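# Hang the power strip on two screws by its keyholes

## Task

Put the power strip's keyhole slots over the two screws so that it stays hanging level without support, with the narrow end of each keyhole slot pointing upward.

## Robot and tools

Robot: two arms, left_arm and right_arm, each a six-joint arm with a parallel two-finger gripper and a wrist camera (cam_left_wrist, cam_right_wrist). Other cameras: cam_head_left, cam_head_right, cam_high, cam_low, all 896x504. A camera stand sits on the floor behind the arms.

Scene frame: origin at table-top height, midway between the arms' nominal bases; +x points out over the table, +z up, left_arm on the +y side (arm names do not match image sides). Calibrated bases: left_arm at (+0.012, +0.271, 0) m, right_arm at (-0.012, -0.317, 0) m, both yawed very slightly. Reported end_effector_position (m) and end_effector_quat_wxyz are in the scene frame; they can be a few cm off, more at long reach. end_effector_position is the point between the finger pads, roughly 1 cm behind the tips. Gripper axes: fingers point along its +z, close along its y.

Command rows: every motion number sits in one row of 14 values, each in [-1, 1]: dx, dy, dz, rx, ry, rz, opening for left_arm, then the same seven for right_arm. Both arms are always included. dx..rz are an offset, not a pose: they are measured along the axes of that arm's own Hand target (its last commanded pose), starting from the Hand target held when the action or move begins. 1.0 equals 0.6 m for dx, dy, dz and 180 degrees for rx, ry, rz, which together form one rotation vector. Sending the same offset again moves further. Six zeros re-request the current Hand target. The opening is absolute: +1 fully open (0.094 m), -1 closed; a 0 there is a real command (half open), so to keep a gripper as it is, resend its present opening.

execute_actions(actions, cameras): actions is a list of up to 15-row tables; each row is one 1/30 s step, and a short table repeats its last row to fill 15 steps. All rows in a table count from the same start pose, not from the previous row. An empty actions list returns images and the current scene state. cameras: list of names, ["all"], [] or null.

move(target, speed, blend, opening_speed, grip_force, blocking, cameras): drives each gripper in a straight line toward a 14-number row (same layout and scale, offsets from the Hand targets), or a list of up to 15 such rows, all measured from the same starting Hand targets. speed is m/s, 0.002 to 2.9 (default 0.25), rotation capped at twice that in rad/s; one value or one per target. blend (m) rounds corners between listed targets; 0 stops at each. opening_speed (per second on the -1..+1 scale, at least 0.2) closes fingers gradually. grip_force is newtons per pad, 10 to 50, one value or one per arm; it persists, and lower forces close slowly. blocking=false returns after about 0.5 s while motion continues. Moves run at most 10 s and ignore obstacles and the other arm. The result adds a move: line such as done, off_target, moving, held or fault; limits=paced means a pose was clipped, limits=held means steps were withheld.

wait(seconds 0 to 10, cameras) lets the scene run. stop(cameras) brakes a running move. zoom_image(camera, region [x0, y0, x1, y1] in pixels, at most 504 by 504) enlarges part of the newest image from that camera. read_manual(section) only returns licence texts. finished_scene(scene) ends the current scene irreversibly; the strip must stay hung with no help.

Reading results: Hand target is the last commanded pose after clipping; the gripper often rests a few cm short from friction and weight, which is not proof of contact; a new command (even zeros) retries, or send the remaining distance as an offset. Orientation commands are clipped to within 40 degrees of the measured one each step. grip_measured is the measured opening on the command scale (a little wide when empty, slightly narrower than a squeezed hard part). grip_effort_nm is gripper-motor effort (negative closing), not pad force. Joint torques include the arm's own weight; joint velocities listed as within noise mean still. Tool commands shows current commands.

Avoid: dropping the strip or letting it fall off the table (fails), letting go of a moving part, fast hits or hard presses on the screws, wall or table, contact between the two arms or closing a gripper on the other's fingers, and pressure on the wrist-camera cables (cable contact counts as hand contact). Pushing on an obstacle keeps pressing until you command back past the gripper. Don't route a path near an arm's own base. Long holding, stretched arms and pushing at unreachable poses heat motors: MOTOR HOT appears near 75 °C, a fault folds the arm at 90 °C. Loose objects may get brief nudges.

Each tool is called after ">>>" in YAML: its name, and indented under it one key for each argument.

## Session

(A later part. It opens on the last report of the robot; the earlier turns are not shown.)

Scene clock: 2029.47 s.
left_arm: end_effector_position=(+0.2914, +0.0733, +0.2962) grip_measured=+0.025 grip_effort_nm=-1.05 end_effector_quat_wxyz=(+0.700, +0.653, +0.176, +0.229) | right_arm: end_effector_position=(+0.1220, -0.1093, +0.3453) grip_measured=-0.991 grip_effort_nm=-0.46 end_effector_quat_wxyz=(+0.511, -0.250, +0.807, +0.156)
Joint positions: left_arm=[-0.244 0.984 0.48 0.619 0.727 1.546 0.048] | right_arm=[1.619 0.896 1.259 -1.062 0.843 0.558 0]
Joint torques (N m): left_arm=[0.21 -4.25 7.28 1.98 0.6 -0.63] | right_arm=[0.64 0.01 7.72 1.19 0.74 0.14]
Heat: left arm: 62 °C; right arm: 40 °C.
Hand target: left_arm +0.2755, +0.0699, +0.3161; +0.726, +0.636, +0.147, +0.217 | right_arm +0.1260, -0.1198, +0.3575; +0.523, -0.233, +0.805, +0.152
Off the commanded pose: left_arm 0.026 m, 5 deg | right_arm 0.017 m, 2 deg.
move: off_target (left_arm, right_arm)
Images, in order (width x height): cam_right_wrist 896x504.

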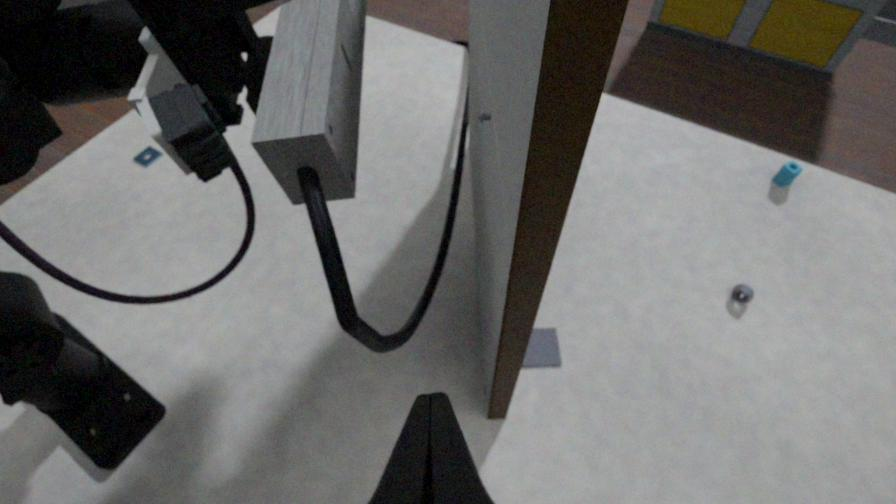

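>>> zoom_image:
  camera: "cam_right_wrist"
  region: [290, 0, 390, 210]

>>> zoom_image:
  camera: "cam_right_wrist"
  region: [460, 90, 510, 140]

Scaled by 2.400.

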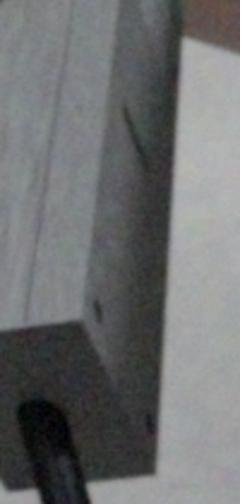

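Scaled by 10.080.

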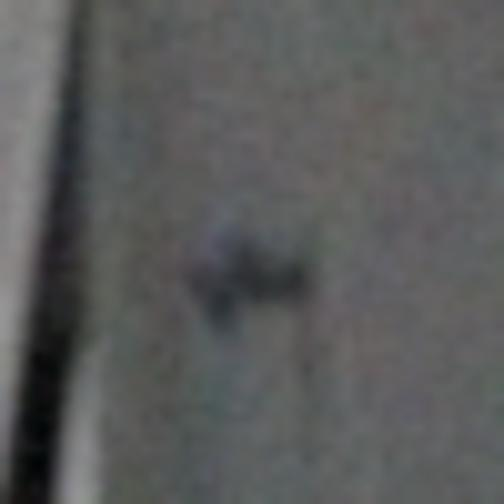

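>>> zoom_image:
  camera: "cam_right_wrist"
  region: [325, 30, 365, 80]

Scaled by 10.080.

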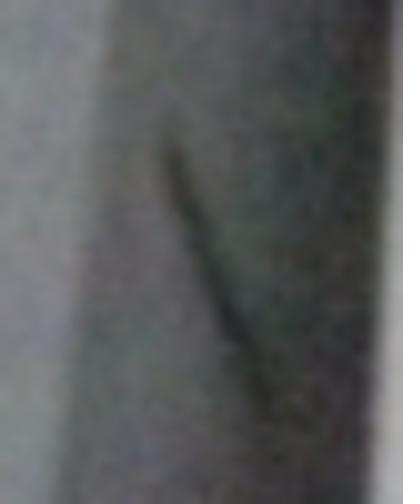

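>>> move:
  target: [0,0.0,-0.1,0,-0.13,0,-0.3,0,0,0,0,0,0,-1]
  speed: 0.1
  cameras: ["cam_right_wrist"]

>>> zoom_image:
  camera: "cam_right_wrist"
  region: [220, 0, 420, 200]

Scene clock: 2053.77 s.
left_arm: end_effector_position=(+0.2456, +0.1209, +0.2944) grip_measured=+0.025 grip_effort_nm=-1.05 end_effector_quat_wxyz=(+0.709, +0.699, +0.023, +0.097) | right_arm: end_effector_position=(+0.1220, -0.1093, +0.3453) grip_measured=-0.991 grip_effort_nm=-0.46 end_effector_quat_wxyz=(+0.511, -0.250, +0.807, +0.156)
Joint positions: left_arm=[0.147 1.165 0.489 1.207 1.526 1.143 0.048] | right_arm=[1.619 0.896 1.259 -1.062 0.843 0.558 0]
Joint torques (N m): left_arm=[0.35 -2.24 9.4 0.85 -0.3 -0.57] | right_arm=[0.69 0.08 7.8 1.21 0.77 0.14]
Heat: left arm: 58 °C; right arm: 38 °C.
Hand target: left_arm +0.2462, +0.1215, +0.3073; +0.740, +0.667, -0.003, +0.083 | right_arm +0.1260, -0.1198, +0.3575; +0.523, -0.233, +0.805, +0.152
Off the commanded pose: left_arm 0.013 m, 6 deg | right_arm 0.017 m, 2 deg.
move: off_target (left_arm, right_arm)
Images, in order (width x height): cam_right_wrist 896x504.

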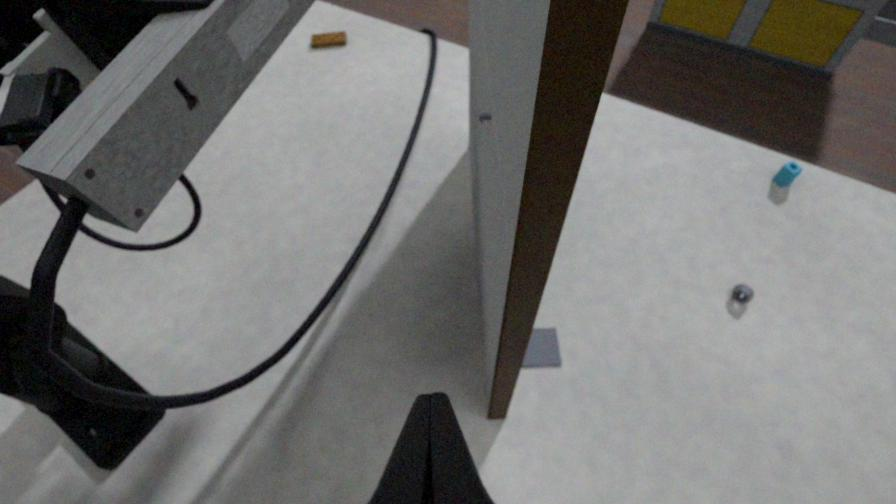

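Scaled by 2.520.

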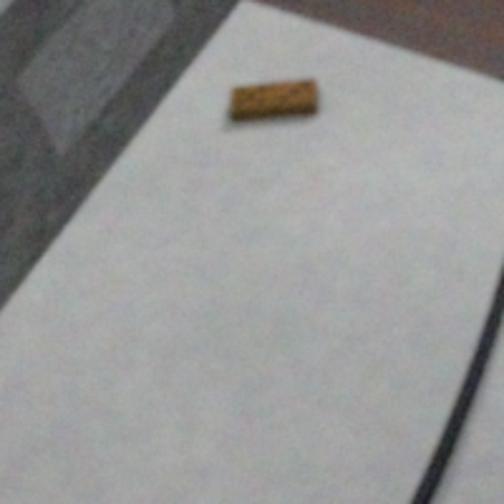

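Excellent view of the back.

>>> zoom_image:
  camera: "cam_right_wrist"
  region: [10, 40, 260, 240]

>>> zoom_image:
  camera: "cam_right_wrist"
  region: [160, 65, 220, 125]

>>> zoom_image:
  camera: "cam_right_wrist"
  region: [100, 0, 330, 130]

Scaled by 2.016.

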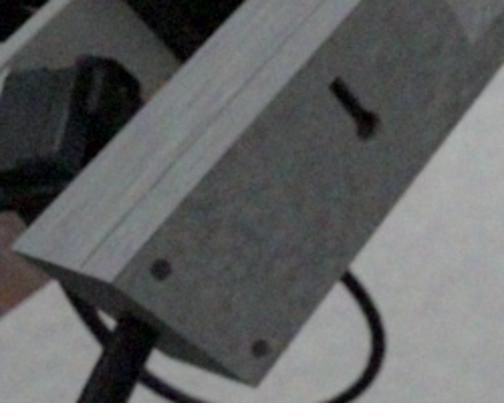

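Scaled by 8.400.

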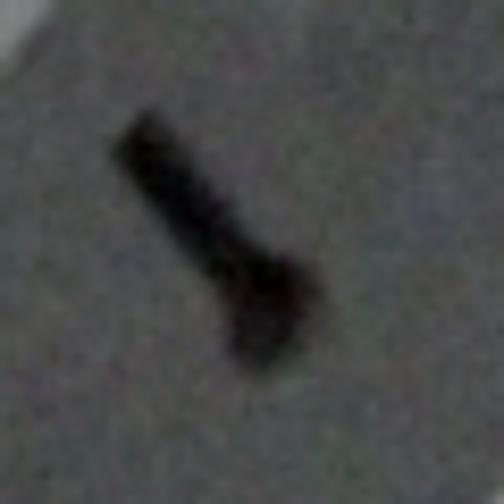

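Scaled by 2.191.

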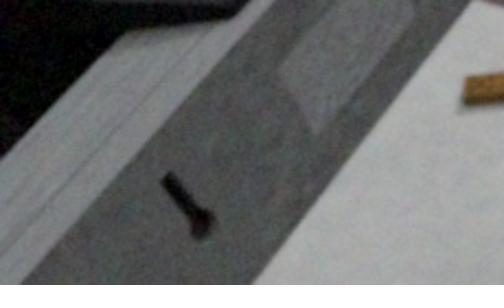

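>>> move:
  target: [0.03,-0.15,0,0,0,0,-0.3,0,0,0,0,0,0,-1]
  speed: 0.12
  cameras: ["cam_right_wrist"]

>>> zoom_image:
  camera: "cam_right_wrist"
  region: [40, 0, 400, 300]

Scene clock: 2123.50 s.
left_arm: end_effector_position=(+0.2774, +0.1186, +0.2173) grip_measured=+0.025 grip_effort_nm=-1.05 end_effector_quat_wxyz=(+0.708, +0.702, +0.024, +0.080) | right_arm: end_effector_position=(+0.1220, -0.1093, +0.3453) grip_measured=-0.991 grip_effort_nm=-0.46 end_effector_quat_wxyz=(+0.511, -0.250, +0.807, +0.156)
Joint positions: left_arm=[0.121 1.523 0.432 1.409 1.526 1.331 0.048] | right_arm=[1.619 0.896 1.259 -1.062 0.843 0.558 0]
Joint torques (N m): left_arm=[-0.77 -3.6 4.63 1.42 -0.34 -0.15] | right_arm=[0.65 0.06 7.75 1.17 0.75 0.16]
Heat: left arm: 58 °C; right arm: 36 °C.
Hand target: left_arm +0.2754, +0.1149, +0.2205; +0.740, +0.667, -0.003, +0.084 | right_arm +0.1260, -0.1198, +0.3575; +0.523, -0.233, +0.805, +0.152
Off the commanded pose: left_arm 0.005 m, 6 deg | right_arm 0.017 m, 2 deg.
move: off_target (left_arm, right_arm)
Images, in order (width x height): cam_right_wrist 896x504.

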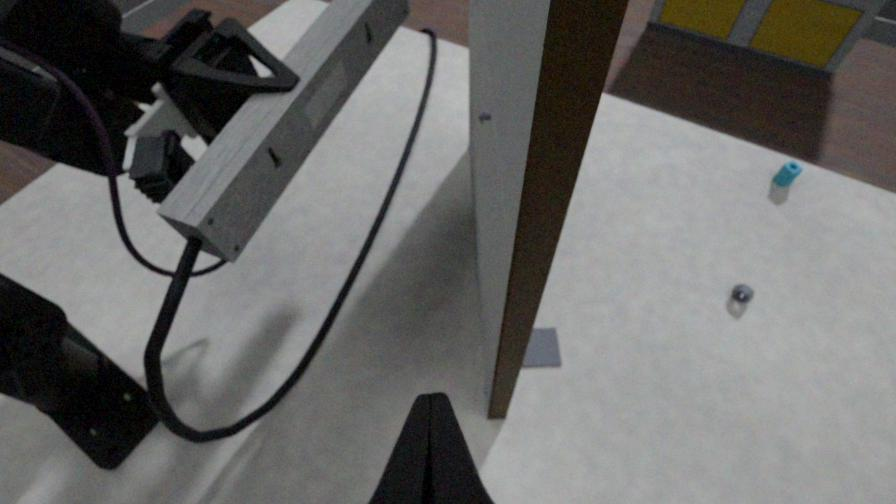

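Scaled by 1.400.

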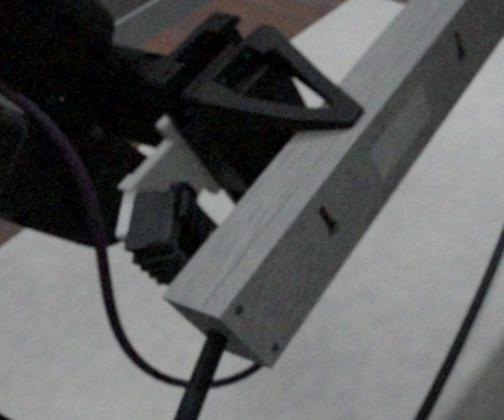

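>>> zoom_image:
  camera: "cam_right_wrist"
  region: [190, 130, 310, 270]

>>> zoom_image:
  camera: "cam_right_wrist"
  region: [270, 0, 420, 150]

>>> zoom_image:
  camera: "cam_right_wrist"
  region: [250, 130, 300, 180]

>>> zoom_image:
  camera: "cam_right_wrist"
  region: [345, 5, 395, 55]

>>> zoom_image:
  camera: "cam_right_wrist"
  region: [265, 40, 335, 110]

Scaled by 3.600.

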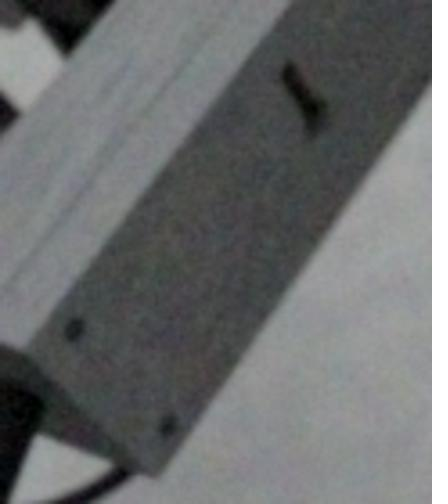

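Scaled by 3.360.

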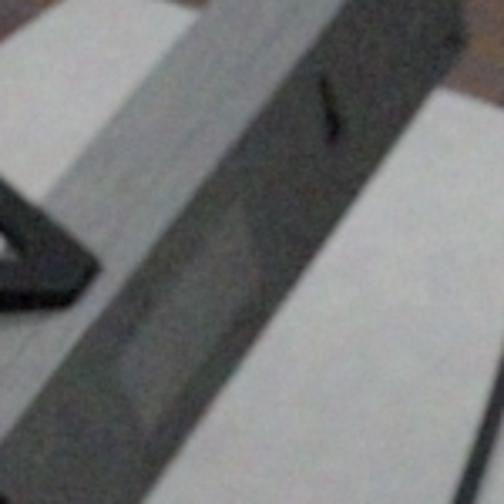

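Scaled by 10.080.

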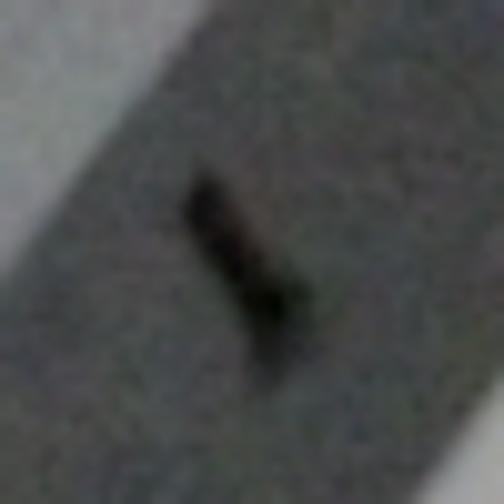

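Scaled by 10.080.

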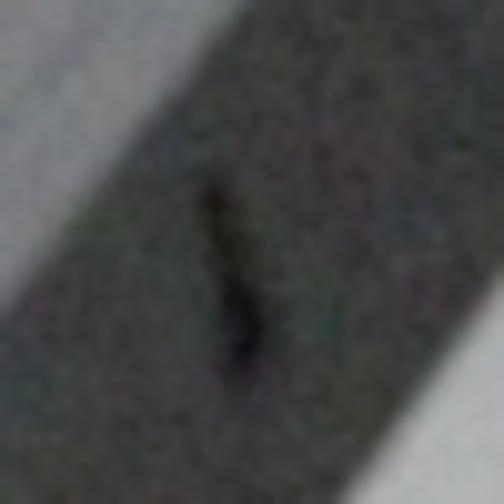

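Scaled by 7.200.

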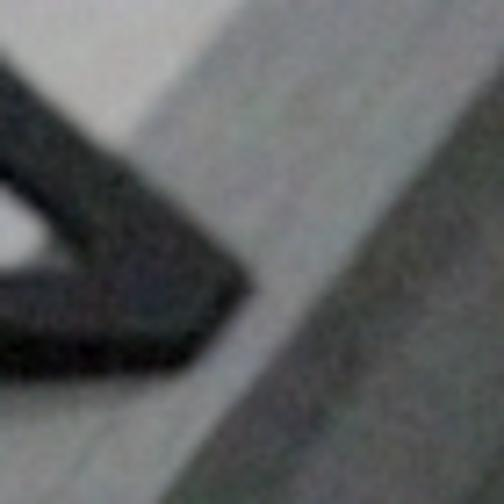

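>>> move:
  target: [-0.04,0.2005,0.016,0,0.13,0,-0.3,0,0,0,0,0,0,-1]
  speed: 0.12

>>> move:
  target:
    - [0.016,0.0045,0.133,0,0,-0.02,-0.3,0,0,0,0,0,0,-1]
    - [-0.003,-0.0418,0.1722,0,0,0,-0.3,0,0,0,0,0,0,-1]
    - [0,-0.05,0.25,0,0,0,-0.3,0,0,0,0,0,0,-1]
  speed: 0.08
  blend: 0.01
  cameras: ["cam_right_wrist"]

>>> zoom_image:
  camera: "cam_right_wrist"
  region: [400, 0, 520, 240]

Scene clock: 2207.33 s.
left_arm: end_effector_position=(+0.2447, +0.1178, +0.3125) grip_measured=+0.025 grip_effort_nm=-1.05 end_effector_quat_wxyz=(+0.718, +0.643, +0.167, +0.208) | right_arm: end_effector_position=(+0.1220, -0.1093, +0.3453) grip_measured=-0.991 grip_effort_nm=-0.46 end_effector_quat_wxyz=(+0.511, -0.250, +0.807, +0.156)
Joint positions: left_arm=[0.016 0.717 0.409 0.537 1.021 1.403 0.048] | right_arm=[1.619 0.896 1.259 -1.062 0.843 0.558 0]
Joint torques (N m): left_arm=[-0.92 -2.02 11.73 1.03 -0.21 -0.21] | right_arm=[0.68 -0.02 7.75 1.21 0.74 0.15]
Heat: left arm: 54 °C; right arm: 34 °C.
Hand target: left_arm +0.2374, +0.1142, +0.3375; +0.726, +0.636, +0.147, +0.217 | right_arm +0.1260, -0.1198, +0.3575; +0.523, -0.233, +0.805, +0.152
Off the commanded pose: left_arm 0.026 m, 3 deg | right_arm 0.017 m, 2 deg.
move: off_target (left_arm, right_arm)

Scene clock: 2209.97 s.
left_arm: end_effector_position=(+0.3100, -0.0028, +0.2738) grip_measured=+0.025 grip_effort_nm=-1.05 end_effector_quat_wxyz=(+0.680, +0.683, +0.194, +0.183) | right_arm: end_effector_position=(+0.1220, -0.1093, +0.3453) grip_measured=-0.991 grip_effort_nm=-0.46 end_effector_quat_wxyz=(+0.511, -0.250, +0.807, +0.156)
Joint positions: left_arm=[-0.512 1.231 0.62 0.602 0.501 1.562 0.048] | right_arm=[1.619 0.896 1.259 -1.062 0.843 0.558 0]
Joint torques (N m): left_arm=[-1.63 -2.47 13.35 2.83 -0.11 -0.09] | right_arm=[0.69 0.14 7.64 1.19 0.73 0.12]
Heat: left arm: 55 °C; right arm: 34 °C.
Hand target: left_arm +0.3147, -0.0176, +0.3300; +0.726, +0.636, +0.147, +0.217 | right_arm +0.1260, -0.1198, +0.3575; +0.523, -0.233, +0.805, +0.152
Off the commanded pose: left_arm 0.058 m, 10 deg | right_arm 0.017 m, 2 deg.
move: off_target (left_arm, right_arm)
Images, in order (width x height): cam_right_wrist 896x504.

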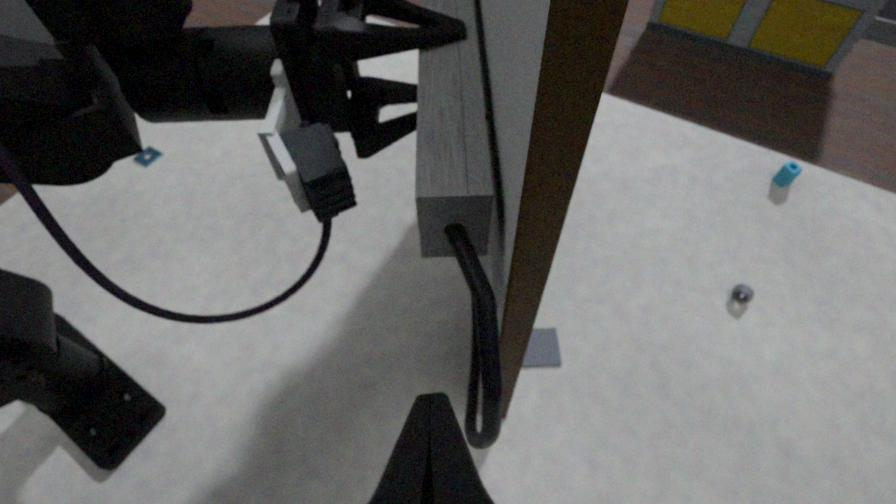

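Scaled by 2.100.

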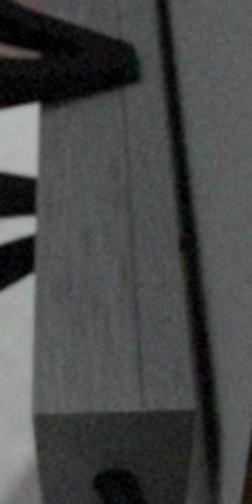

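>>> move:
  target:
    - [0.0183,0.0545,-0.117,0,0,-0.02,-0.3,0,0,0,0,0,0,-1]
    - [-0.0007,0.0082,-0.0778,0,0,0,-0.3,0,0,0,0,0,0,-1]
    - [0.0023,0,0,0,0,0,-0.3,0,0,0,0,0,0,-1]
  speed: 0.08
  blend: 0.01

>>> move:
  target:
    - [0.0173,0.0545,-0.117,0,0,-0.02,-0.3,0,0,0,0,0,0,-1]
    - [-0.0017,0.0082,-0.0778,0,0,0,-0.3,0,0,0,0,0,0,-1]
    - [0.0013,0,0,0,0,0,-0.3,0,0,0,0,0,0,-1]
  speed: 0.08
  blend: 0.01

>>> move:
  target:
    - [0.0173,0.0545,-0.117,0,0,-0.02,-0.3,0,0,0,0,0,0,-1]
    - [-0.0017,0.0082,-0.0778,0,0,0,-0.3,0,0,0,0,0,0,-1]
    - [0.0013,0,0,0,0,0,-0.3,0,0,0,0,0,0,-1]
  speed: 0.08
  blend: 0.01
  cameras: ["cam_right_wrist"]

>>> zoom_image:
  camera: "cam_right_wrist"
  region: [400, 0, 520, 240]

Scene clock: 2225.27 s.
left_arm: end_effector_position=(+0.3112, -0.0024, +0.2717) grip_measured=+0.025 grip_effort_nm=-1.05 end_effector_quat_wxyz=(+0.679, +0.684, +0.195, +0.182) | right_arm: end_effector_position=(+0.1220, -0.1093, +0.3453) grip_measured=-0.991 grip_effort_nm=-0.46 end_effector_quat_wxyz=(+0.511, -0.250, +0.807, +0.156)
Joint positions: left_arm=[-0.508 1.237 0.62 0.603 0.507 1.562 0.048] | right_arm=[1.619 0.896 1.259 -1.062 0.843 0.558 0]
Joint torques (N m): left_arm=[-1.74 -2.71 13.48 2.83 -0.15 -0.1] | right_arm=[0.65 -0.01 7.65 1.19 0.72 0.15]
Heat: left arm: 57 °C; right arm: 34 °C.
Hand target: left_arm +0.3159, -0.0169, +0.3301; +0.726, +0.636, +0.147, +0.217 | right_arm +0.1260, -0.1198, +0.3575; +0.523, -0.233, +0.805, +0.152
Off the commanded pose: left_arm 0.060 m, 10 deg | right_arm 0.017 m, 2 deg.
move: off_target (left_arm, right_arm)

Scene clock: 2227.77 s.
left_arm: end_effector_position=(+0.3120, -0.0019, +0.2721) grip_measured=+0.025 grip_effort_nm=-1.05 end_effector_quat_wxyz=(+0.679, +0.684, +0.195, +0.182) | right_arm: end_effector_position=(+0.1220, -0.1093, +0.3453) grip_measured=-0.991 grip_effort_nm=-0.46 end_effector_quat_wxyz=(+0.511, -0.250, +0.807, +0.156)
Joint positions: left_arm=[-0.504 1.239 0.621 0.604 0.509 1.561 0.048] | right_arm=[1.619 0.896 1.259 -1.062 0.843 0.558 0]
Joint torques (N m): left_arm=[-1.7 -2.69 13.49 2.82 -0.11 -0.09] | right_arm=[0.8 -0.03 7.8 1.18 0.75 0.13]
Heat: left arm: 57 °C; right arm: 34 °C.
Hand target: left_arm +0.3165, -0.0165, +0.3302; +0.726, +0.636, +0.147, +0.217 | right_arm +0.1260, -0.1198, +0.3575; +0.523, -0.233, +0.805, +0.152
Off the commanded pose: left_arm 0.060 m, 10 deg | right_arm 0.017 m, 2 deg.
move: off_target (left_arm, right_arm)

Scene clock: 2230.27 s.
left_arm: end_effector_position=(+0.3126, -0.0013, +0.2719) grip_measured=+0.025 grip_effort_nm=-1.05 end_effector_quat_wxyz=(+0.679, +0.684, +0.195, +0.182) | right_arm: end_effector_position=(+0.1220, -0.1093, +0.3453) grip_measured=-0.991 grip_effort_nm=-0.47 end_effector_quat_wxyz=(+0.511, -0.250, +0.807, +0.156)
Joint positions: left_arm=[-0.501 1.24 0.621 0.606 0.512 1.561 0.048] | right_arm=[1.619 0.896 1.259 -1.062 0.843 0.558 0]
Joint torques (N m): left_arm=[-1.7 -2.7 13.44 2.79 -0.11 -0.09] | right_arm=[0.75 -0.01 7.72 1.19 0.74 0.12]
Heat: left arm: 57 °C; right arm: 34 °C.
Hand target: left_arm +0.3172, -0.0162, +0.3302; +0.726, +0.636, +0.147, +0.217 | right_arm +0.1260, -0.1198, +0.3575; +0.523, -0.233, +0.805, +0.152
Off the commanded pose: left_arm 0.060 m, 10 deg | right_arm 0.017 m, 2 deg.
move: off_target (left_arm, right_arm)
Images, in order (width x height): cam_right_wrist 896x504.

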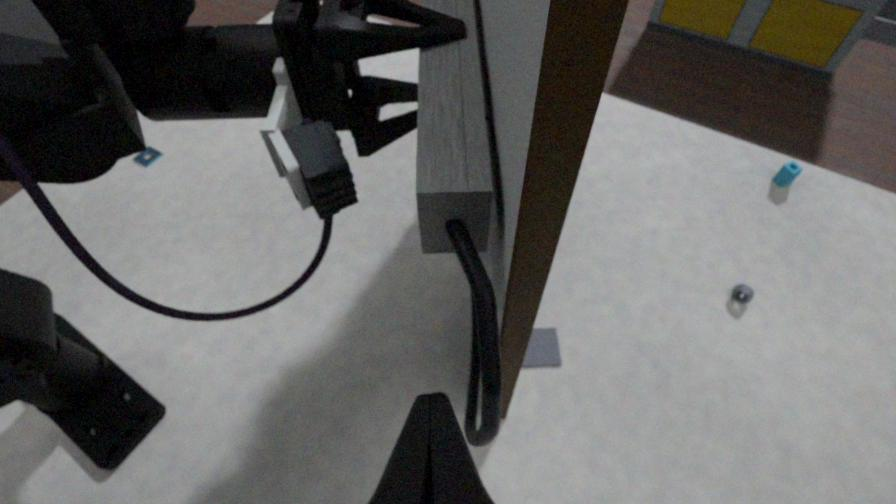

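Scaled by 2.100.

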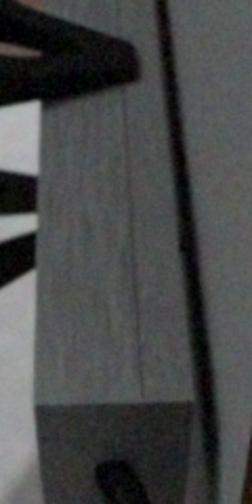

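>>> move:
  target:
    - [0.0155,0.058,-0.117,0,0,-0.02,-0.3,0,0,0,0,0,0,-1]
    - [-0.0035,0.0117,-0.0778,0,0,0,-0.3,0,0,0,0,0,0,-1]
    - [-0.0005,0.0035,0,0,0,0,-0.3,0,0,0,0,0,0,-1]
  speed: 0.08
  blend: 0.01

>>> move:
  target:
    - [0.0143,0.0545,-0.117,0,0,-0.02,-0.3,0,0,0,0,0,0,-1]
    - [-0.0047,0.0082,-0.0778,0,0,0,-0.3,0,0,0,0,0,0,-1]
    - [-0.0017,0,0,0,0,0,-0.3,0,0,0,0,0,0,-1]
  speed: 0.08
  blend: 0.01

>>> move:
  target:
    - [0.0143,0.0545,-0.117,0,0,-0.02,-0.3,0,0,0,0,0,0,-1]
    - [-0.0047,0.0082,-0.0778,0,0,0,-0.3,0,0,0,0,0,0,-1]
    - [-0.0017,0,0,0,0,0,-0.3,0,0,0,0,0,0,-1]
  speed: 0.08
  blend: 0.01

>>> move:
  target:
    - [0.0143,0.0565,-0.117,0,0,-0.02,-0.3,0,0,0,0,0,0,-1]
    - [-0.0047,0.0102,-0.0778,0,0,0,-0.3,0,0,0,0,0,0,-1]
    - [-0.0017,0.002,0,0,0,0,-0.3,0,0,0,0,0,0,-1]
  speed: 0.08
  blend: 0.01

>>> move:
  target:
    - [0.0178,0.0545,-0.117,0,0,-0.02,-0.3,0,0,0,0,0,0,-1]
    - [-0.0012,0.0082,-0.0778,0,0,0,-0.3,0,0,0,0,0,0,-1]
    - [0.0018,0,0,0,0,0,-0.3,0,0,0,0,0,0,-1]
  speed: 0.08
  blend: 0.01

>>> move:
  target:
    - [0.0178,0.0545,-0.117,0,0,-0.02,-0.3,0,0,0,0,0,0,-1]
    - [-0.0012,0.0082,-0.0778,0,0,0,-0.3,0,0,0,0,0,0,-1]
    - [0.0018,0,0,0,0,0,-0.3,0,0,0,0,0,0,-1]
  speed: 0.08
  blend: 0.01

Scene clock: 2246.70 s.
left_arm: end_effector_position=(+0.3122, -0.0016, +0.2741) grip_measured=+0.025 grip_effort_nm=-1.05 end_effector_quat_wxyz=(+0.679, +0.684, +0.195, +0.182) | right_arm: end_effector_position=(+0.1220, -0.1093, +0.3453) grip_measured=-0.991 grip_effort_nm=-0.46 end_effector_quat_wxyz=(+0.511, -0.250, +0.807, +0.156)
Joint positions: left_arm=[-0.503 1.236 0.627 0.596 0.511 1.562 0.048] | right_arm=[1.619 0.896 1.259 -1.062 0.843 0.558 0]
Joint torques (N m): left_arm=[-1.65 -2.76 13.39 2.81 -0.12 -0.13] | right_arm=[0.76 0.02 7.73 1.2 0.75 0.14]
Heat: left arm: 60 °C; right arm: 34 °C.
Hand target: left_arm +0.3167, -0.0161, +0.3323; +0.726, +0.636, +0.147, +0.217 | right_arm +0.1260, -0.1198, +0.3575; +0.523, -0.233, +0.805, +0.152
Off the commanded pose: left_arm 0.060 m, 10 deg | right_arm 0.017 m, 2 deg.
move: off_target (left_arm, right_arm)

Scene clock: 2249.20 s.
left_arm: end_effector_position=(+0.3115, -0.0020, +0.2736) grip_measured=+0.025 grip_effort_nm=-1.05 end_effector_quat_wxyz=(+0.679, +0.684, +0.195, +0.182) | right_arm: end_effector_position=(+0.1220, -0.1093, +0.3453) grip_measured=-0.991 grip_effort_nm=-0.46 end_effector_quat_wxyz=(+0.511, -0.250, +0.807, +0.156)
Joint positions: left_arm=[-0.506 1.234 0.626 0.594 0.508 1.562 0.048] | right_arm=[1.619 0.896 1.259 -1.062 0.843 0.558 0]
Joint torques (N m): left_arm=[-1.62 -2.74 13.41 2.8 -0.1 -0.11] | right_arm=[0.65 -0.03 7.77 1.19 0.76 0.12]
Heat: left arm: 60 °C; right arm: 34 °C.
Hand target: left_arm +0.3158, -0.0166, +0.3322; +0.726, +0.636, +0.147, +0.217 | right_arm +0.1260, -0.1198, +0.3575; +0.523, -0.233, +0.805, +0.152
Off the commanded pose: left_arm 0.061 m, 10 deg | right_arm 0.017 m, 2 deg.
move: off_target (left_arm, right_arm)

Scene clock: 2251.70 s.
left_arm: end_effector_position=(+0.3103, -0.0028, +0.2737) grip_measured=+0.025 grip_effort_nm=-1.05 end_effector_quat_wxyz=(+0.679, +0.685, +0.194, +0.181) | right_arm: end_effector_position=(+0.1220, -0.1093, +0.3453) grip_measured=-0.991 grip_effort_nm=-0.46 end_effector_quat_wxyz=(+0.511, -0.250, +0.807, +0.156)
Joint positions: left_arm=[-0.511 1.231 0.624 0.593 0.504 1.562 0.048] | right_arm=[1.619 0.896 1.259 -1.062 0.843 0.558 0]
Joint torques (N m): left_arm=[-1.66 -2.71 13.46 2.8 -0.13 -0.1] | right_arm=[0.68 0.01 7.77 1.16 0.76 0.16]
Heat: left arm: 59 °C; right arm: 34 °C.
Hand target: left_arm +0.3149, -0.0172, +0.3321; +0.726, +0.636, +0.147, +0.217 | right_arm +0.1260, -0.1198, +0.3575; +0.523, -0.233, +0.805, +0.152
Off the commanded pose: left_arm 0.060 m, 10 deg | right_arm 0.017 m, 2 deg.
move: off_target (left_arm, right_arm)

Scene clock: 2254.23 s.
left_arm: end_effector_position=(+0.3097, -0.0032, +0.2740) grip_measured=+0.025 grip_effort_nm=-1.05 end_effector_quat_wxyz=(+0.678, +0.685, +0.195, +0.182) | right_arm: end_effector_position=(+0.1220, -0.1093, +0.3453) grip_measured=-0.991 grip_effort_nm=-0.46 end_effector_quat_wxyz=(+0.511, -0.250, +0.807, +0.156)
Joint positions: left_arm=[-0.514 1.228 0.626 0.586 0.501 1.564 0.048] | right_arm=[1.619 0.896 1.259 -1.062 0.843 0.558 0]
Joint torques (N m): left_arm=[-1.66 -2.76 13.46 2.83 -0.11 -0.13] | right_arm=[0.68 0.13 7.75 1.2 0.73 0.12]
Heat: left arm: 59 °C; right arm: 34 °C.
Hand target: left_arm +0.3139, -0.0175, +0.3332; +0.726, +0.636, +0.147, +0.217 | right_arm +0.1260, -0.1198, +0.3575; +0.523, -0.233, +0.805, +0.152
Off the commanded pose: left_arm 0.061 m, 10 deg | right_arm 0.017 m, 2 deg.
move: off_target (left_arm, right_arm)

Scene clock: 2256.73 s.
left_arm: end_effector_position=(+0.3108, -0.0024, +0.2751) grip_measured=+0.025 grip_effort_nm=-1.05 end_effector_quat_wxyz=(+0.679, +0.684, +0.195, +0.182) | right_arm: end_effector_position=(+0.1220, -0.1093, +0.3453) grip_measured=-0.991 grip_effort_nm=-0.46 end_effector_quat_wxyz=(+0.511, -0.250, +0.807, +0.156)
Joint positions: left_arm=[-0.509 1.23 0.629 0.587 0.504 1.563 0.048] | right_arm=[1.619 0.896 1.259 -1.062 0.843 0.558 0]
Joint torques (N m): left_arm=[-1.66 -2.81 13.45 2.84 -0.12 -0.11] | right_arm=[0.69 -0.02 7.75 1.18 0.72 0.13]
Heat: left arm: 59 °C; right arm: 34 °C.
Hand target: left_arm +0.3148, -0.0170, +0.3333; +0.726, +0.636, +0.147, +0.217 | right_arm +0.1260, -0.1198, +0.3575; +0.523, -0.233, +0.805, +0.152
Off the commanded pose: left_arm 0.060 m, 10 deg | right_arm 0.017 m, 2 deg.
move: off_target (left_arm, right_arm)

Scene clock: 2259.23 s.
left_arm: end_effector_position=(+0.3115, -0.0021, +0.2742) grip_measured=+0.025 grip_effort_nm=-1.05 end_effector_quat_wxyz=(+0.678, +0.685, +0.195, +0.181) | right_arm: end_effector_position=(+0.1220, -0.1093, +0.3453) grip_measured=-0.991 grip_effort_nm=-0.46 end_effector_quat_wxyz=(+0.511, -0.250, +0.807, +0.156)
Joint positions: left_arm=[-0.506 1.233 0.629 0.588 0.508 1.562 0.048] | right_arm=[1.619 0.896 1.259 -1.062 0.843 0.558 0]
Joint torques (N m): left_arm=[-1.69 -2.8 13.5 2.84 -0.13 -0.11] | right_arm=[0.65 0.2 7.64 1.21 0.75 0.14]
Heat: left arm: 59 °C; right arm: 34 °C.
Hand target: left_arm +0.3158, -0.0164, +0.3334; +0.726, +0.636, +0.147, +0.217 | right_arm +0.1260, -0.1198, +0.3575; +0.523, -0.233, +0.805, +0.152
Off the commanded pose: left_arm 0.061 m, 10 deg | right_arm 0.017 m, 2 deg.
move: off_target (left_arm, right_arm)

>>> wait:
  seconds: 0
  cameras: ["cam_right_wrist"]

>>> zoom_image:
  camera: "cam_right_wrist"
  region: [460, 90, 510, 140]

>>> zoom_image:
  camera: "cam_right_wrist"
  region: [450, 170, 530, 270]

Scene clock: 2279.00 s.
left_arm: end_effector_position=(+0.3115, -0.0021, +0.2742) grip_measured=+0.025 grip_effort_nm=-1.05 end_effector_quat_wxyz=(+0.678, +0.685, +0.195, +0.181) | right_arm: end_effector_position=(+0.1220, -0.1093, +0.3453) grip_measured=-0.991 grip_effort_nm=-0.46 end_effector_quat_wxyz=(+0.511, -0.250, +0.807, +0.156)
Joint positions: left_arm=[-0.506 1.233 0.629 0.588 0.508 1.562 0.048] | right_arm=[1.619 0.896 1.259 -1.062 0.843 0.558 0]
Joint torques (N m): left_arm=[-1.59 -2.85 13.42 2.82 -0.11 -0.11] | right_arm=[0.7 -0.01 7.77 1.2 0.74 0.15]
Heat: left arm: 60 °C; right arm: 34 °C.
Hand target: left_arm +0.3157, -0.0165, +0.3334; +0.726, +0.636, +0.147, +0.217 | right_arm +0.1260, -0.1198, +0.3575; +0.523, -0.233, +0.805, +0.152
Tool commands: left_gripper/opening=-0.3 right_gripper/opening=-1.0
Off the commanded pose: left_arm 0.061 m, 10 deg | right_arm 0.017 m, 2 deg.
Images, in order (width x height): cam_right_wrist 896x504.

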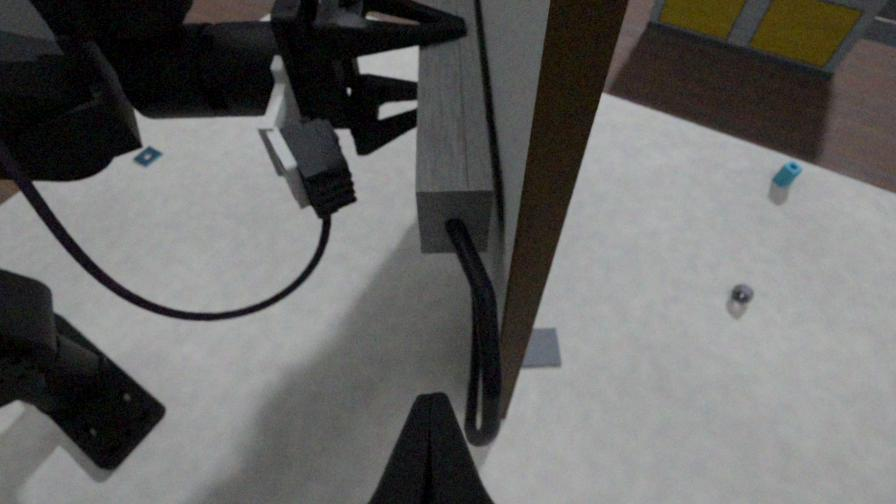

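Scaled by 10.080.

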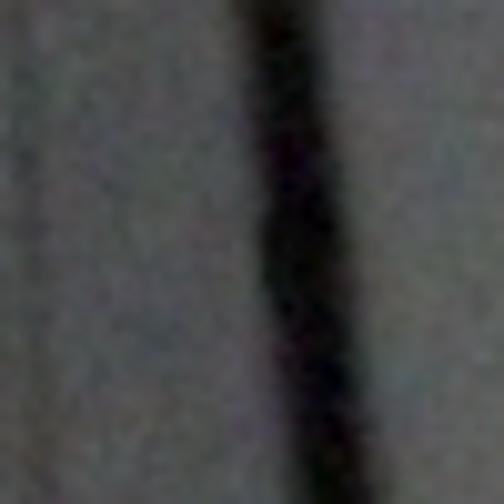

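Scaled by 5.040.

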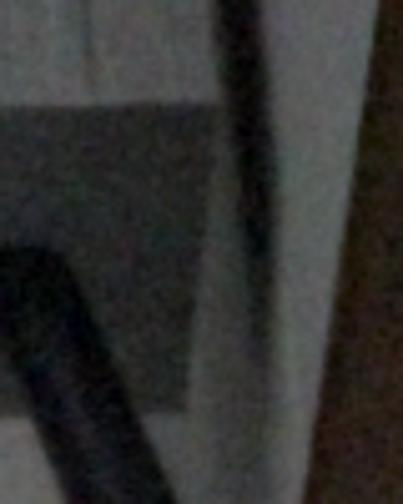

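>>> move:
  target: [0,0,0,0,0,0,-0.3,-0.04,-0.03,0,0,0,0,-1]
  speed: 0.15
  cameras: ["cam_right_wrist"]

>>> zoom_image:
  camera: "cam_right_wrist"
  region: [400, 0, 520, 240]

Scene clock: 2328.60 s.
left_arm: end_effector_position=(+0.3115, -0.0021, +0.2742) grip_measured=+0.025 grip_effort_nm=-1.05 end_effector_quat_wxyz=(+0.678, +0.685, +0.195, +0.181) | right_arm: end_effector_position=(+0.1440, -0.1289, +0.3703) grip_measured=-0.991 grip_effort_nm=-0.46 end_effector_quat_wxyz=(+0.520, -0.234, +0.808, +0.146)
Joint positions: left_arm=[-0.506 1.233 0.629 0.588 0.508 1.562 0.048] | right_arm=[1.45 0.884 1.344 -1.063 0.748 0.429 0]
Joint torques (N m): left_arm=[-1.7 -2.74 13.46 2.82 -0.11 -0.12] | right_arm=[-0.76 0.5 7.25 1.59 0.15 -0.1]
Heat: left arm: 61 °C; right arm: 35 °C.
Hand target: left_arm +0.3157, -0.0165, +0.3334; +0.726, +0.636, +0.147, +0.217 | right_arm +0.1439, -0.1299, +0.3794; +0.523, -0.233, +0.805, +0.152
Off the commanded pose: left_arm 0.061 m, 10 deg | right_arm 0.009 m, 1 deg.
move: off_target (left_arm)
Images, in order (width x height): cam_right_wrist 896x504.

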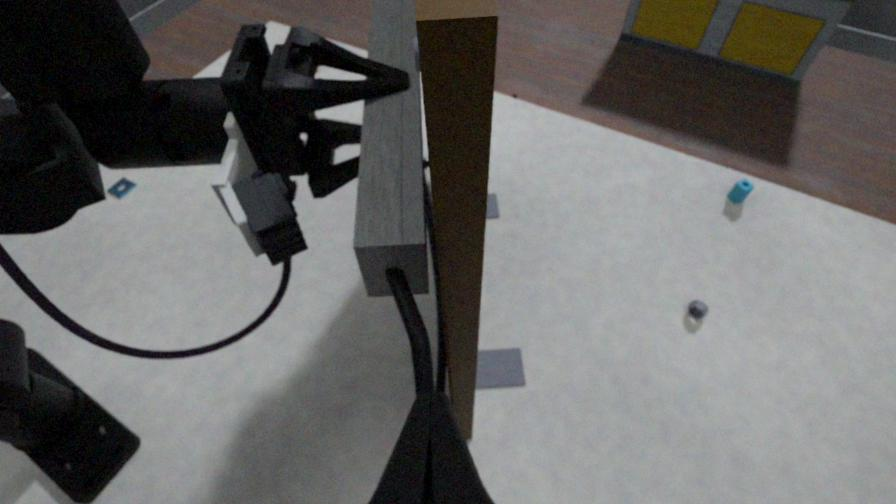

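Scaled by 2.100.

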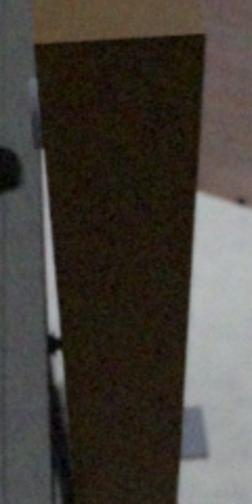

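>>> zoom_image:
  camera: "cam_right_wrist"
  region: [400, 130, 450, 200]

>>> zoom_image:
  camera: "cam_right_wrist"
  region: [395, 20, 445, 90]

Scaled by 7.200.

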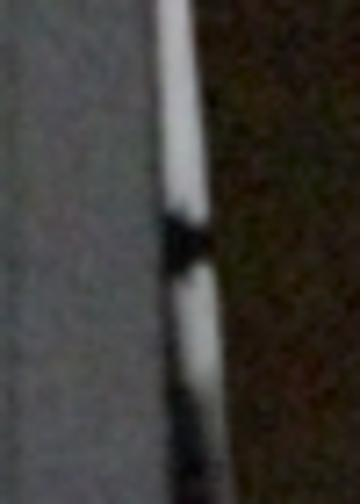

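Scaled by 7.200.

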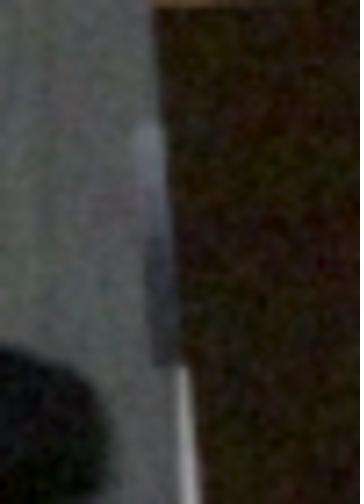

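>>> move:
  target: [0,0,0,0,0,0,-0.3,-0.152,0.0,-0.068,0,0,0,-1]
  speed: 0.15
  cameras: ["cam_right_wrist"]

Scene clock: 2344.70 s.
left_arm: end_effector_position=(+0.3115, -0.0021, +0.2742) grip_measured=+0.025 grip_effort_nm=-1.05 end_effector_quat_wxyz=(+0.678, +0.685, +0.195, +0.181) | right_arm: end_effector_position=(+0.1448, -0.1220, +0.4768) grip_measured=-0.991 grip_effort_nm=-0.46 end_effector_quat_wxyz=(+0.526, -0.235, +0.803, +0.152)
Joint positions: left_arm=[-0.506 1.233 0.629 0.588 0.508 1.562 0.048] | right_arm=[1.45 1.217 2.048 -1.409 0.745 0.413 0]
Joint torques (N m): left_arm=[-1.69 -2.78 13.49 2.82 -0.14 -0.09] | right_arm=[-0.69 -0.28 5.33 1.31 0.19 0.07]
Heat: left arm: 61 °C; right arm: 34 °C.
Hand target: left_arm +0.3157, -0.0165, +0.3334; +0.726, +0.636, +0.147, +0.217 | right_arm +0.1438, -0.1302, +0.4793; +0.523, -0.233, +0.805, +0.152
Off the commanded pose: left_arm 0.061 m, 10 deg | right_arm 0.009 m, 0 deg.
move: off_target (left_arm)
Images, in order (width x height): cam_right_wrist 896x504.

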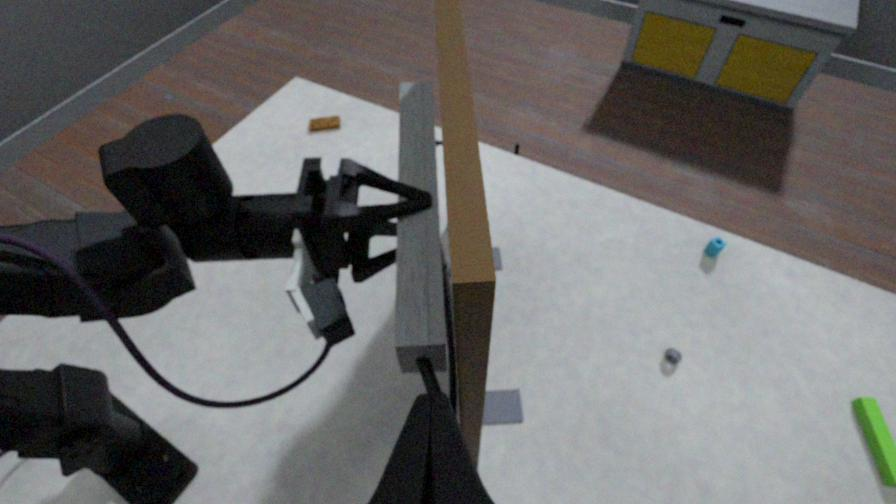

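>>> zoom_image:
  camera: "cam_right_wrist"
  region: [380, 70, 500, 220]

>>> zoom_image:
  camera: "cam_right_wrist"
  region: [380, 220, 500, 370]

Scaled by 3.360.

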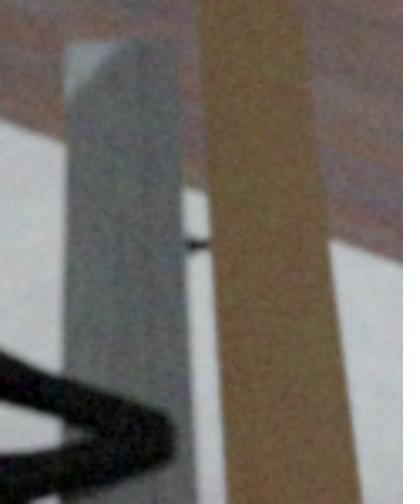

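Scaled by 3.360.

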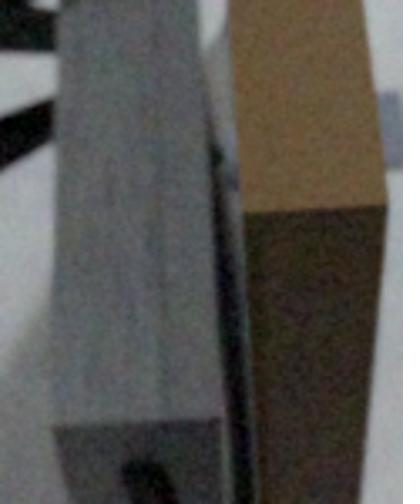

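>>> move:
  target:
    - [0.019,0.0545,-0.117,0,0,-0.02,-0.3,0,0,0,0,0,0,-1]
    - [0.0,0.0082,-0.0778,0,0,0,-0.3,0,0,0,0,0,0,-1]
    - [0.003,0,0,0,0,0,-0.3,0,0,0,0,0,0,-1]
  speed: 0.08
  blend: 0.01

>>> move:
  target:
    - [0.018,0.0545,-0.117,0,0,-0.02,-0.3,0,0,0,0,0,0,-1]
    - [-0.001,0.0082,-0.0778,0,0,0,-0.3,0,0,0,0,0,0,-1]
    - [0.002,0,0,0,0,0,-0.3,0,0,0,0,0,0,-1]
  speed: 0.08
  blend: 0.01

>>> move:
  target:
    - [0.018,0.0545,-0.117,0,0,-0.02,-0.3,0,0,0,0,0,0,-1]
    - [-0.001,0.0082,-0.0778,0,0,0,-0.3,0,0,0,0,0,0,-1]
    - [0.002,0,0,0,0,0,-0.3,0,0,0,0,0,0,-1]
  speed: 0.08
  blend: 0.01

>>> move:
  target:
    - [0.018,0.0545,-0.117,0,0,-0.02,-0.3,0,0,0,0,0,0,-1]
    - [-0.001,0.0082,-0.0778,0,0,0,-0.3,0,0,0,0,0,0,-1]
    - [0.002,0,0,0,0,0,-0.3,0,0,0,0,0,0,-1]
  speed: 0.08
  blend: 0.01

>>> move:
  target:
    - [0.018,0.0545,-0.117,0,0,-0.02,-0.3,0,0,0,0,0,0,-1]
    - [-0.001,0.0082,-0.0778,0,0,0,-0.3,0,0,0,0,0,0,-1]
    - [0.002,0,0,0,0,0,-0.3,0,0,0,0,0,0,-1]
  speed: 0.08
  blend: 0.01

>>> move:
  target:
    - [0.018,0.0545,-0.117,0,0,-0.02,-0.3,0,0,0,0,0,0,-1]
    - [-0.001,0.0082,-0.0778,0,0,0,-0.3,0,0,0,0,0,0,-1]
    - [0.002,0,0,0,0,0,-0.3,0,0,0,0,0,0,-1]
  speed: 0.08
  blend: 0.01
  cameras: ["cam_right_wrist"]

>>> zoom_image:
  camera: "cam_right_wrist"
  region: [380, 220, 500, 370]

Scene clock: 2427.63 s.
left_arm: end_effector_position=(+0.3130, -0.0013, +0.2760) grip_measured=+0.025 grip_effort_nm=-1.05 end_effector_quat_wxyz=(+0.680, +0.683, +0.194, +0.182) | right_arm: end_effector_position=(+0.1448, -0.1220, +0.4768) grip_measured=-0.991 grip_effort_nm=-0.46 end_effector_quat_wxyz=(+0.526, -0.235, +0.803, +0.152)
Joint positions: left_arm=[-0.5 1.236 0.633 0.591 0.514 1.561 0.048] | right_arm=[1.45 1.217 2.048 -1.409 0.745 0.413 0]
Joint torques (N m): left_arm=[-1.68 -2.78 13.41 2.81 -0.12 -0.11] | right_arm=[-0.81 -0.2 5.38 1.32 0.21 0.1]
Heat: left arm: 62 °C; right arm: 34 °C.
Hand target: left_arm +0.3173, -0.0156, +0.3335; +0.726, +0.636, +0.147, +0.217 | right_arm +0.1438, -0.1302, +0.4793; +0.523, -0.233, +0.805, +0.152
Off the commanded pose: left_arm 0.059 m, 10 deg | right_arm 0.009 m, 0 deg.
move: off_target (left_arm)

Scene clock: 2430.17 s.
left_arm: end_effector_position=(+0.3142, -0.0012, +0.2761) grip_measured=+0.025 grip_effort_nm=-1.05 end_effector_quat_wxyz=(+0.680, +0.683, +0.194, +0.182) | right_arm: end_effector_position=(+0.1448, -0.1220, +0.4768) grip_measured=-0.991 grip_effort_nm=-0.46 end_effector_quat_wxyz=(+0.526, -0.235, +0.803, +0.152)
Joint positions: left_arm=[-0.497 1.24 0.636 0.593 0.518 1.561 0.048] | right_arm=[1.45 1.217 2.048 -1.409 0.745 0.413 0]
Joint torques (N m): left_arm=[-1.58 -2.93 13.35 2.81 -0.12 -0.12] | right_arm=[-0.79 -0.27 5.34 1.3 0.21 0.08]
Heat: left arm: 62 °C; right arm: 34 °C.
Hand target: left_arm +0.3184, -0.0149, +0.3335; +0.726, +0.636, +0.147, +0.217 | right_arm +0.1438, -0.1302, +0.4793; +0.523, -0.233, +0.805, +0.152
Off the commanded pose: left_arm 0.059 m, 10 deg | right_arm 0.009 m, 0 deg.
move: off_target (left_arm)

Scene clock: 2432.70 s.
left_arm: end_effector_position=(+0.3154, -0.0005, +0.2760) grip_measured=+0.025 grip_effort_nm=-1.05 end_effector_quat_wxyz=(+0.680, +0.683, +0.195, +0.181) | right_arm: end_effector_position=(+0.1448, -0.1220, +0.4768) grip_measured=-0.991 grip_effort_nm=-0.46 end_effector_quat_wxyz=(+0.526, -0.235, +0.803, +0.152)
Joint positions: left_arm=[-0.492 1.243 0.638 0.595 0.522 1.559 0.048] | right_arm=[1.45 1.217 2.048 -1.409 0.745 0.413 0]
Joint torques (N m): left_arm=[-1.63 -3 13.35 2.78 -0.13 -0.12] | right_arm=[-0.75 -0.35 5.3 1.35 0.18 0.11]
Heat: left arm: 61 °C; right arm: 34 °C.
Hand target: left_arm +0.3194, -0.0143, +0.3337; +0.726, +0.636, +0.147, +0.217 | right_arm +0.1438, -0.1302, +0.4793; +0.523, -0.233, +0.805, +0.152
Off the commanded pose: left_arm 0.059 m, 10 deg | right_arm 0.009 m, 0 deg.
move: off_target (left_arm)

Scene clock: 2435.23 s.
left_arm: end_effector_position=(+0.3171, -0.0008, +0.2767) grip_measured=+0.025 grip_effort_nm=-1.05 end_effector_quat_wxyz=(+0.681, +0.683, +0.194, +0.181) | right_arm: end_effector_position=(+0.1448, -0.1220, +0.4768) grip_measured=-0.991 grip_effort_nm=-0.46 end_effector_quat_wxyz=(+0.526, -0.235, +0.803, +0.152)
Joint positions: left_arm=[-0.489 1.251 0.644 0.598 0.526 1.558 0.048] | right_arm=[1.45 1.217 2.048 -1.409 0.745 0.413 0]
Joint torques (N m): left_arm=[-1.54 -3.22 13.03 2.77 -0.12 -0.1] | right_arm=[-0.7 -0.29 5.34 1.32 0.23 0.08]
Heat: left arm: 61 °C; right arm: 34 °C.
Hand target: left_arm +0.3204, -0.0138, +0.3338; +0.726, +0.636, +0.147, +0.217 | right_arm +0.1438, -0.1302, +0.4793; +0.523, -0.233, +0.805, +0.152
Off the commanded pose: left_arm 0.059 m, 10 deg | right_arm 0.009 m, 0 deg.
move: off_target (left_arm)

Scene clock: 2437.77 s.
left_arm: end_effector_position=(+0.3177, -0.0004, +0.2770) grip_measured=+0.025 grip_effort_nm=-1.05 end_effector_quat_wxyz=(+0.681, +0.683, +0.194, +0.181) | right_arm: end_effector_position=(+0.1448, -0.1220, +0.4768) grip_measured=-0.991 grip_effort_nm=-0.46 end_effector_quat_wxyz=(+0.526, -0.235, +0.803, +0.152)
Joint positions: left_arm=[-0.486 1.253 0.646 0.599 0.53 1.558 0.048] | right_arm=[1.45 1.217 2.048 -1.409 0.745 0.413 0]
Joint torques (N m): left_arm=[-1.48 -3.28 13.11 2.77 -0.11 -0.11] | right_arm=[-0.75 -0.24 5.37 1.34 0.19 0.08]
Heat: left arm: 61 °C; right arm: 34 °C.
Hand target: left_arm +0.3214, -0.0131, +0.3338; +0.726, +0.636, +0.147, +0.217 | right_arm +0.1438, -0.1302, +0.4793; +0.523, -0.233, +0.805, +0.152
Off the commanded pose: left_arm 0.058 m, 10 deg | right_arm 0.009 m, 0 deg.
move: off_target (left_arm)

Scene clock: 2440.30 s.
left_arm: end_effector_position=(+0.3180, +0.0015, +0.2771) grip_measured=+0.025 grip_effort_nm=-1.05 end_effector_quat_wxyz=(+0.681, +0.682, +0.195, +0.181) | right_arm: end_effector_position=(+0.1448, -0.1220, +0.4768) grip_measured=-0.991 grip_effort_nm=-0.46 end_effector_quat_wxyz=(+0.526, -0.235, +0.803, +0.152)
Joint positions: left_arm=[-0.48 1.25 0.643 0.6 0.534 1.555 0.048] | right_arm=[1.45 1.217 2.048 -1.409 0.745 0.413 0]
Joint torques (N m): left_arm=[-1.63 -2.86 13.31 2.74 -0.12 -0.09] | right_arm=[-0.79 -0.18 5.16 1.31 0.22 0.09]
Heat: left arm: 61 °C; right arm: 34 °C.
Hand target: left_arm +0.3225, -0.0125, +0.3339; +0.726, +0.636, +0.147, +0.217 | right_arm +0.1438, -0.1302, +0.4793; +0.523, -0.233, +0.805, +0.152
Off the commanded pose: left_arm 0.059 m, 10 deg | right_arm 0.009 m, 0 deg.
move: off_target (left_arm)
Images, in order (width x height): cam_right_wrist 896x504.

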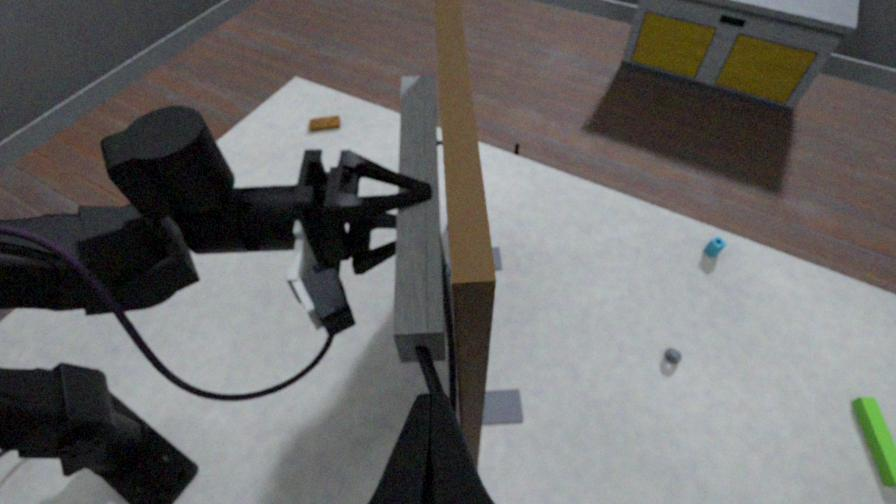

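Scaled by 3.360.

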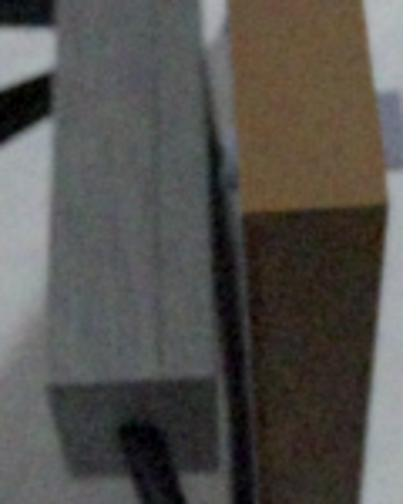

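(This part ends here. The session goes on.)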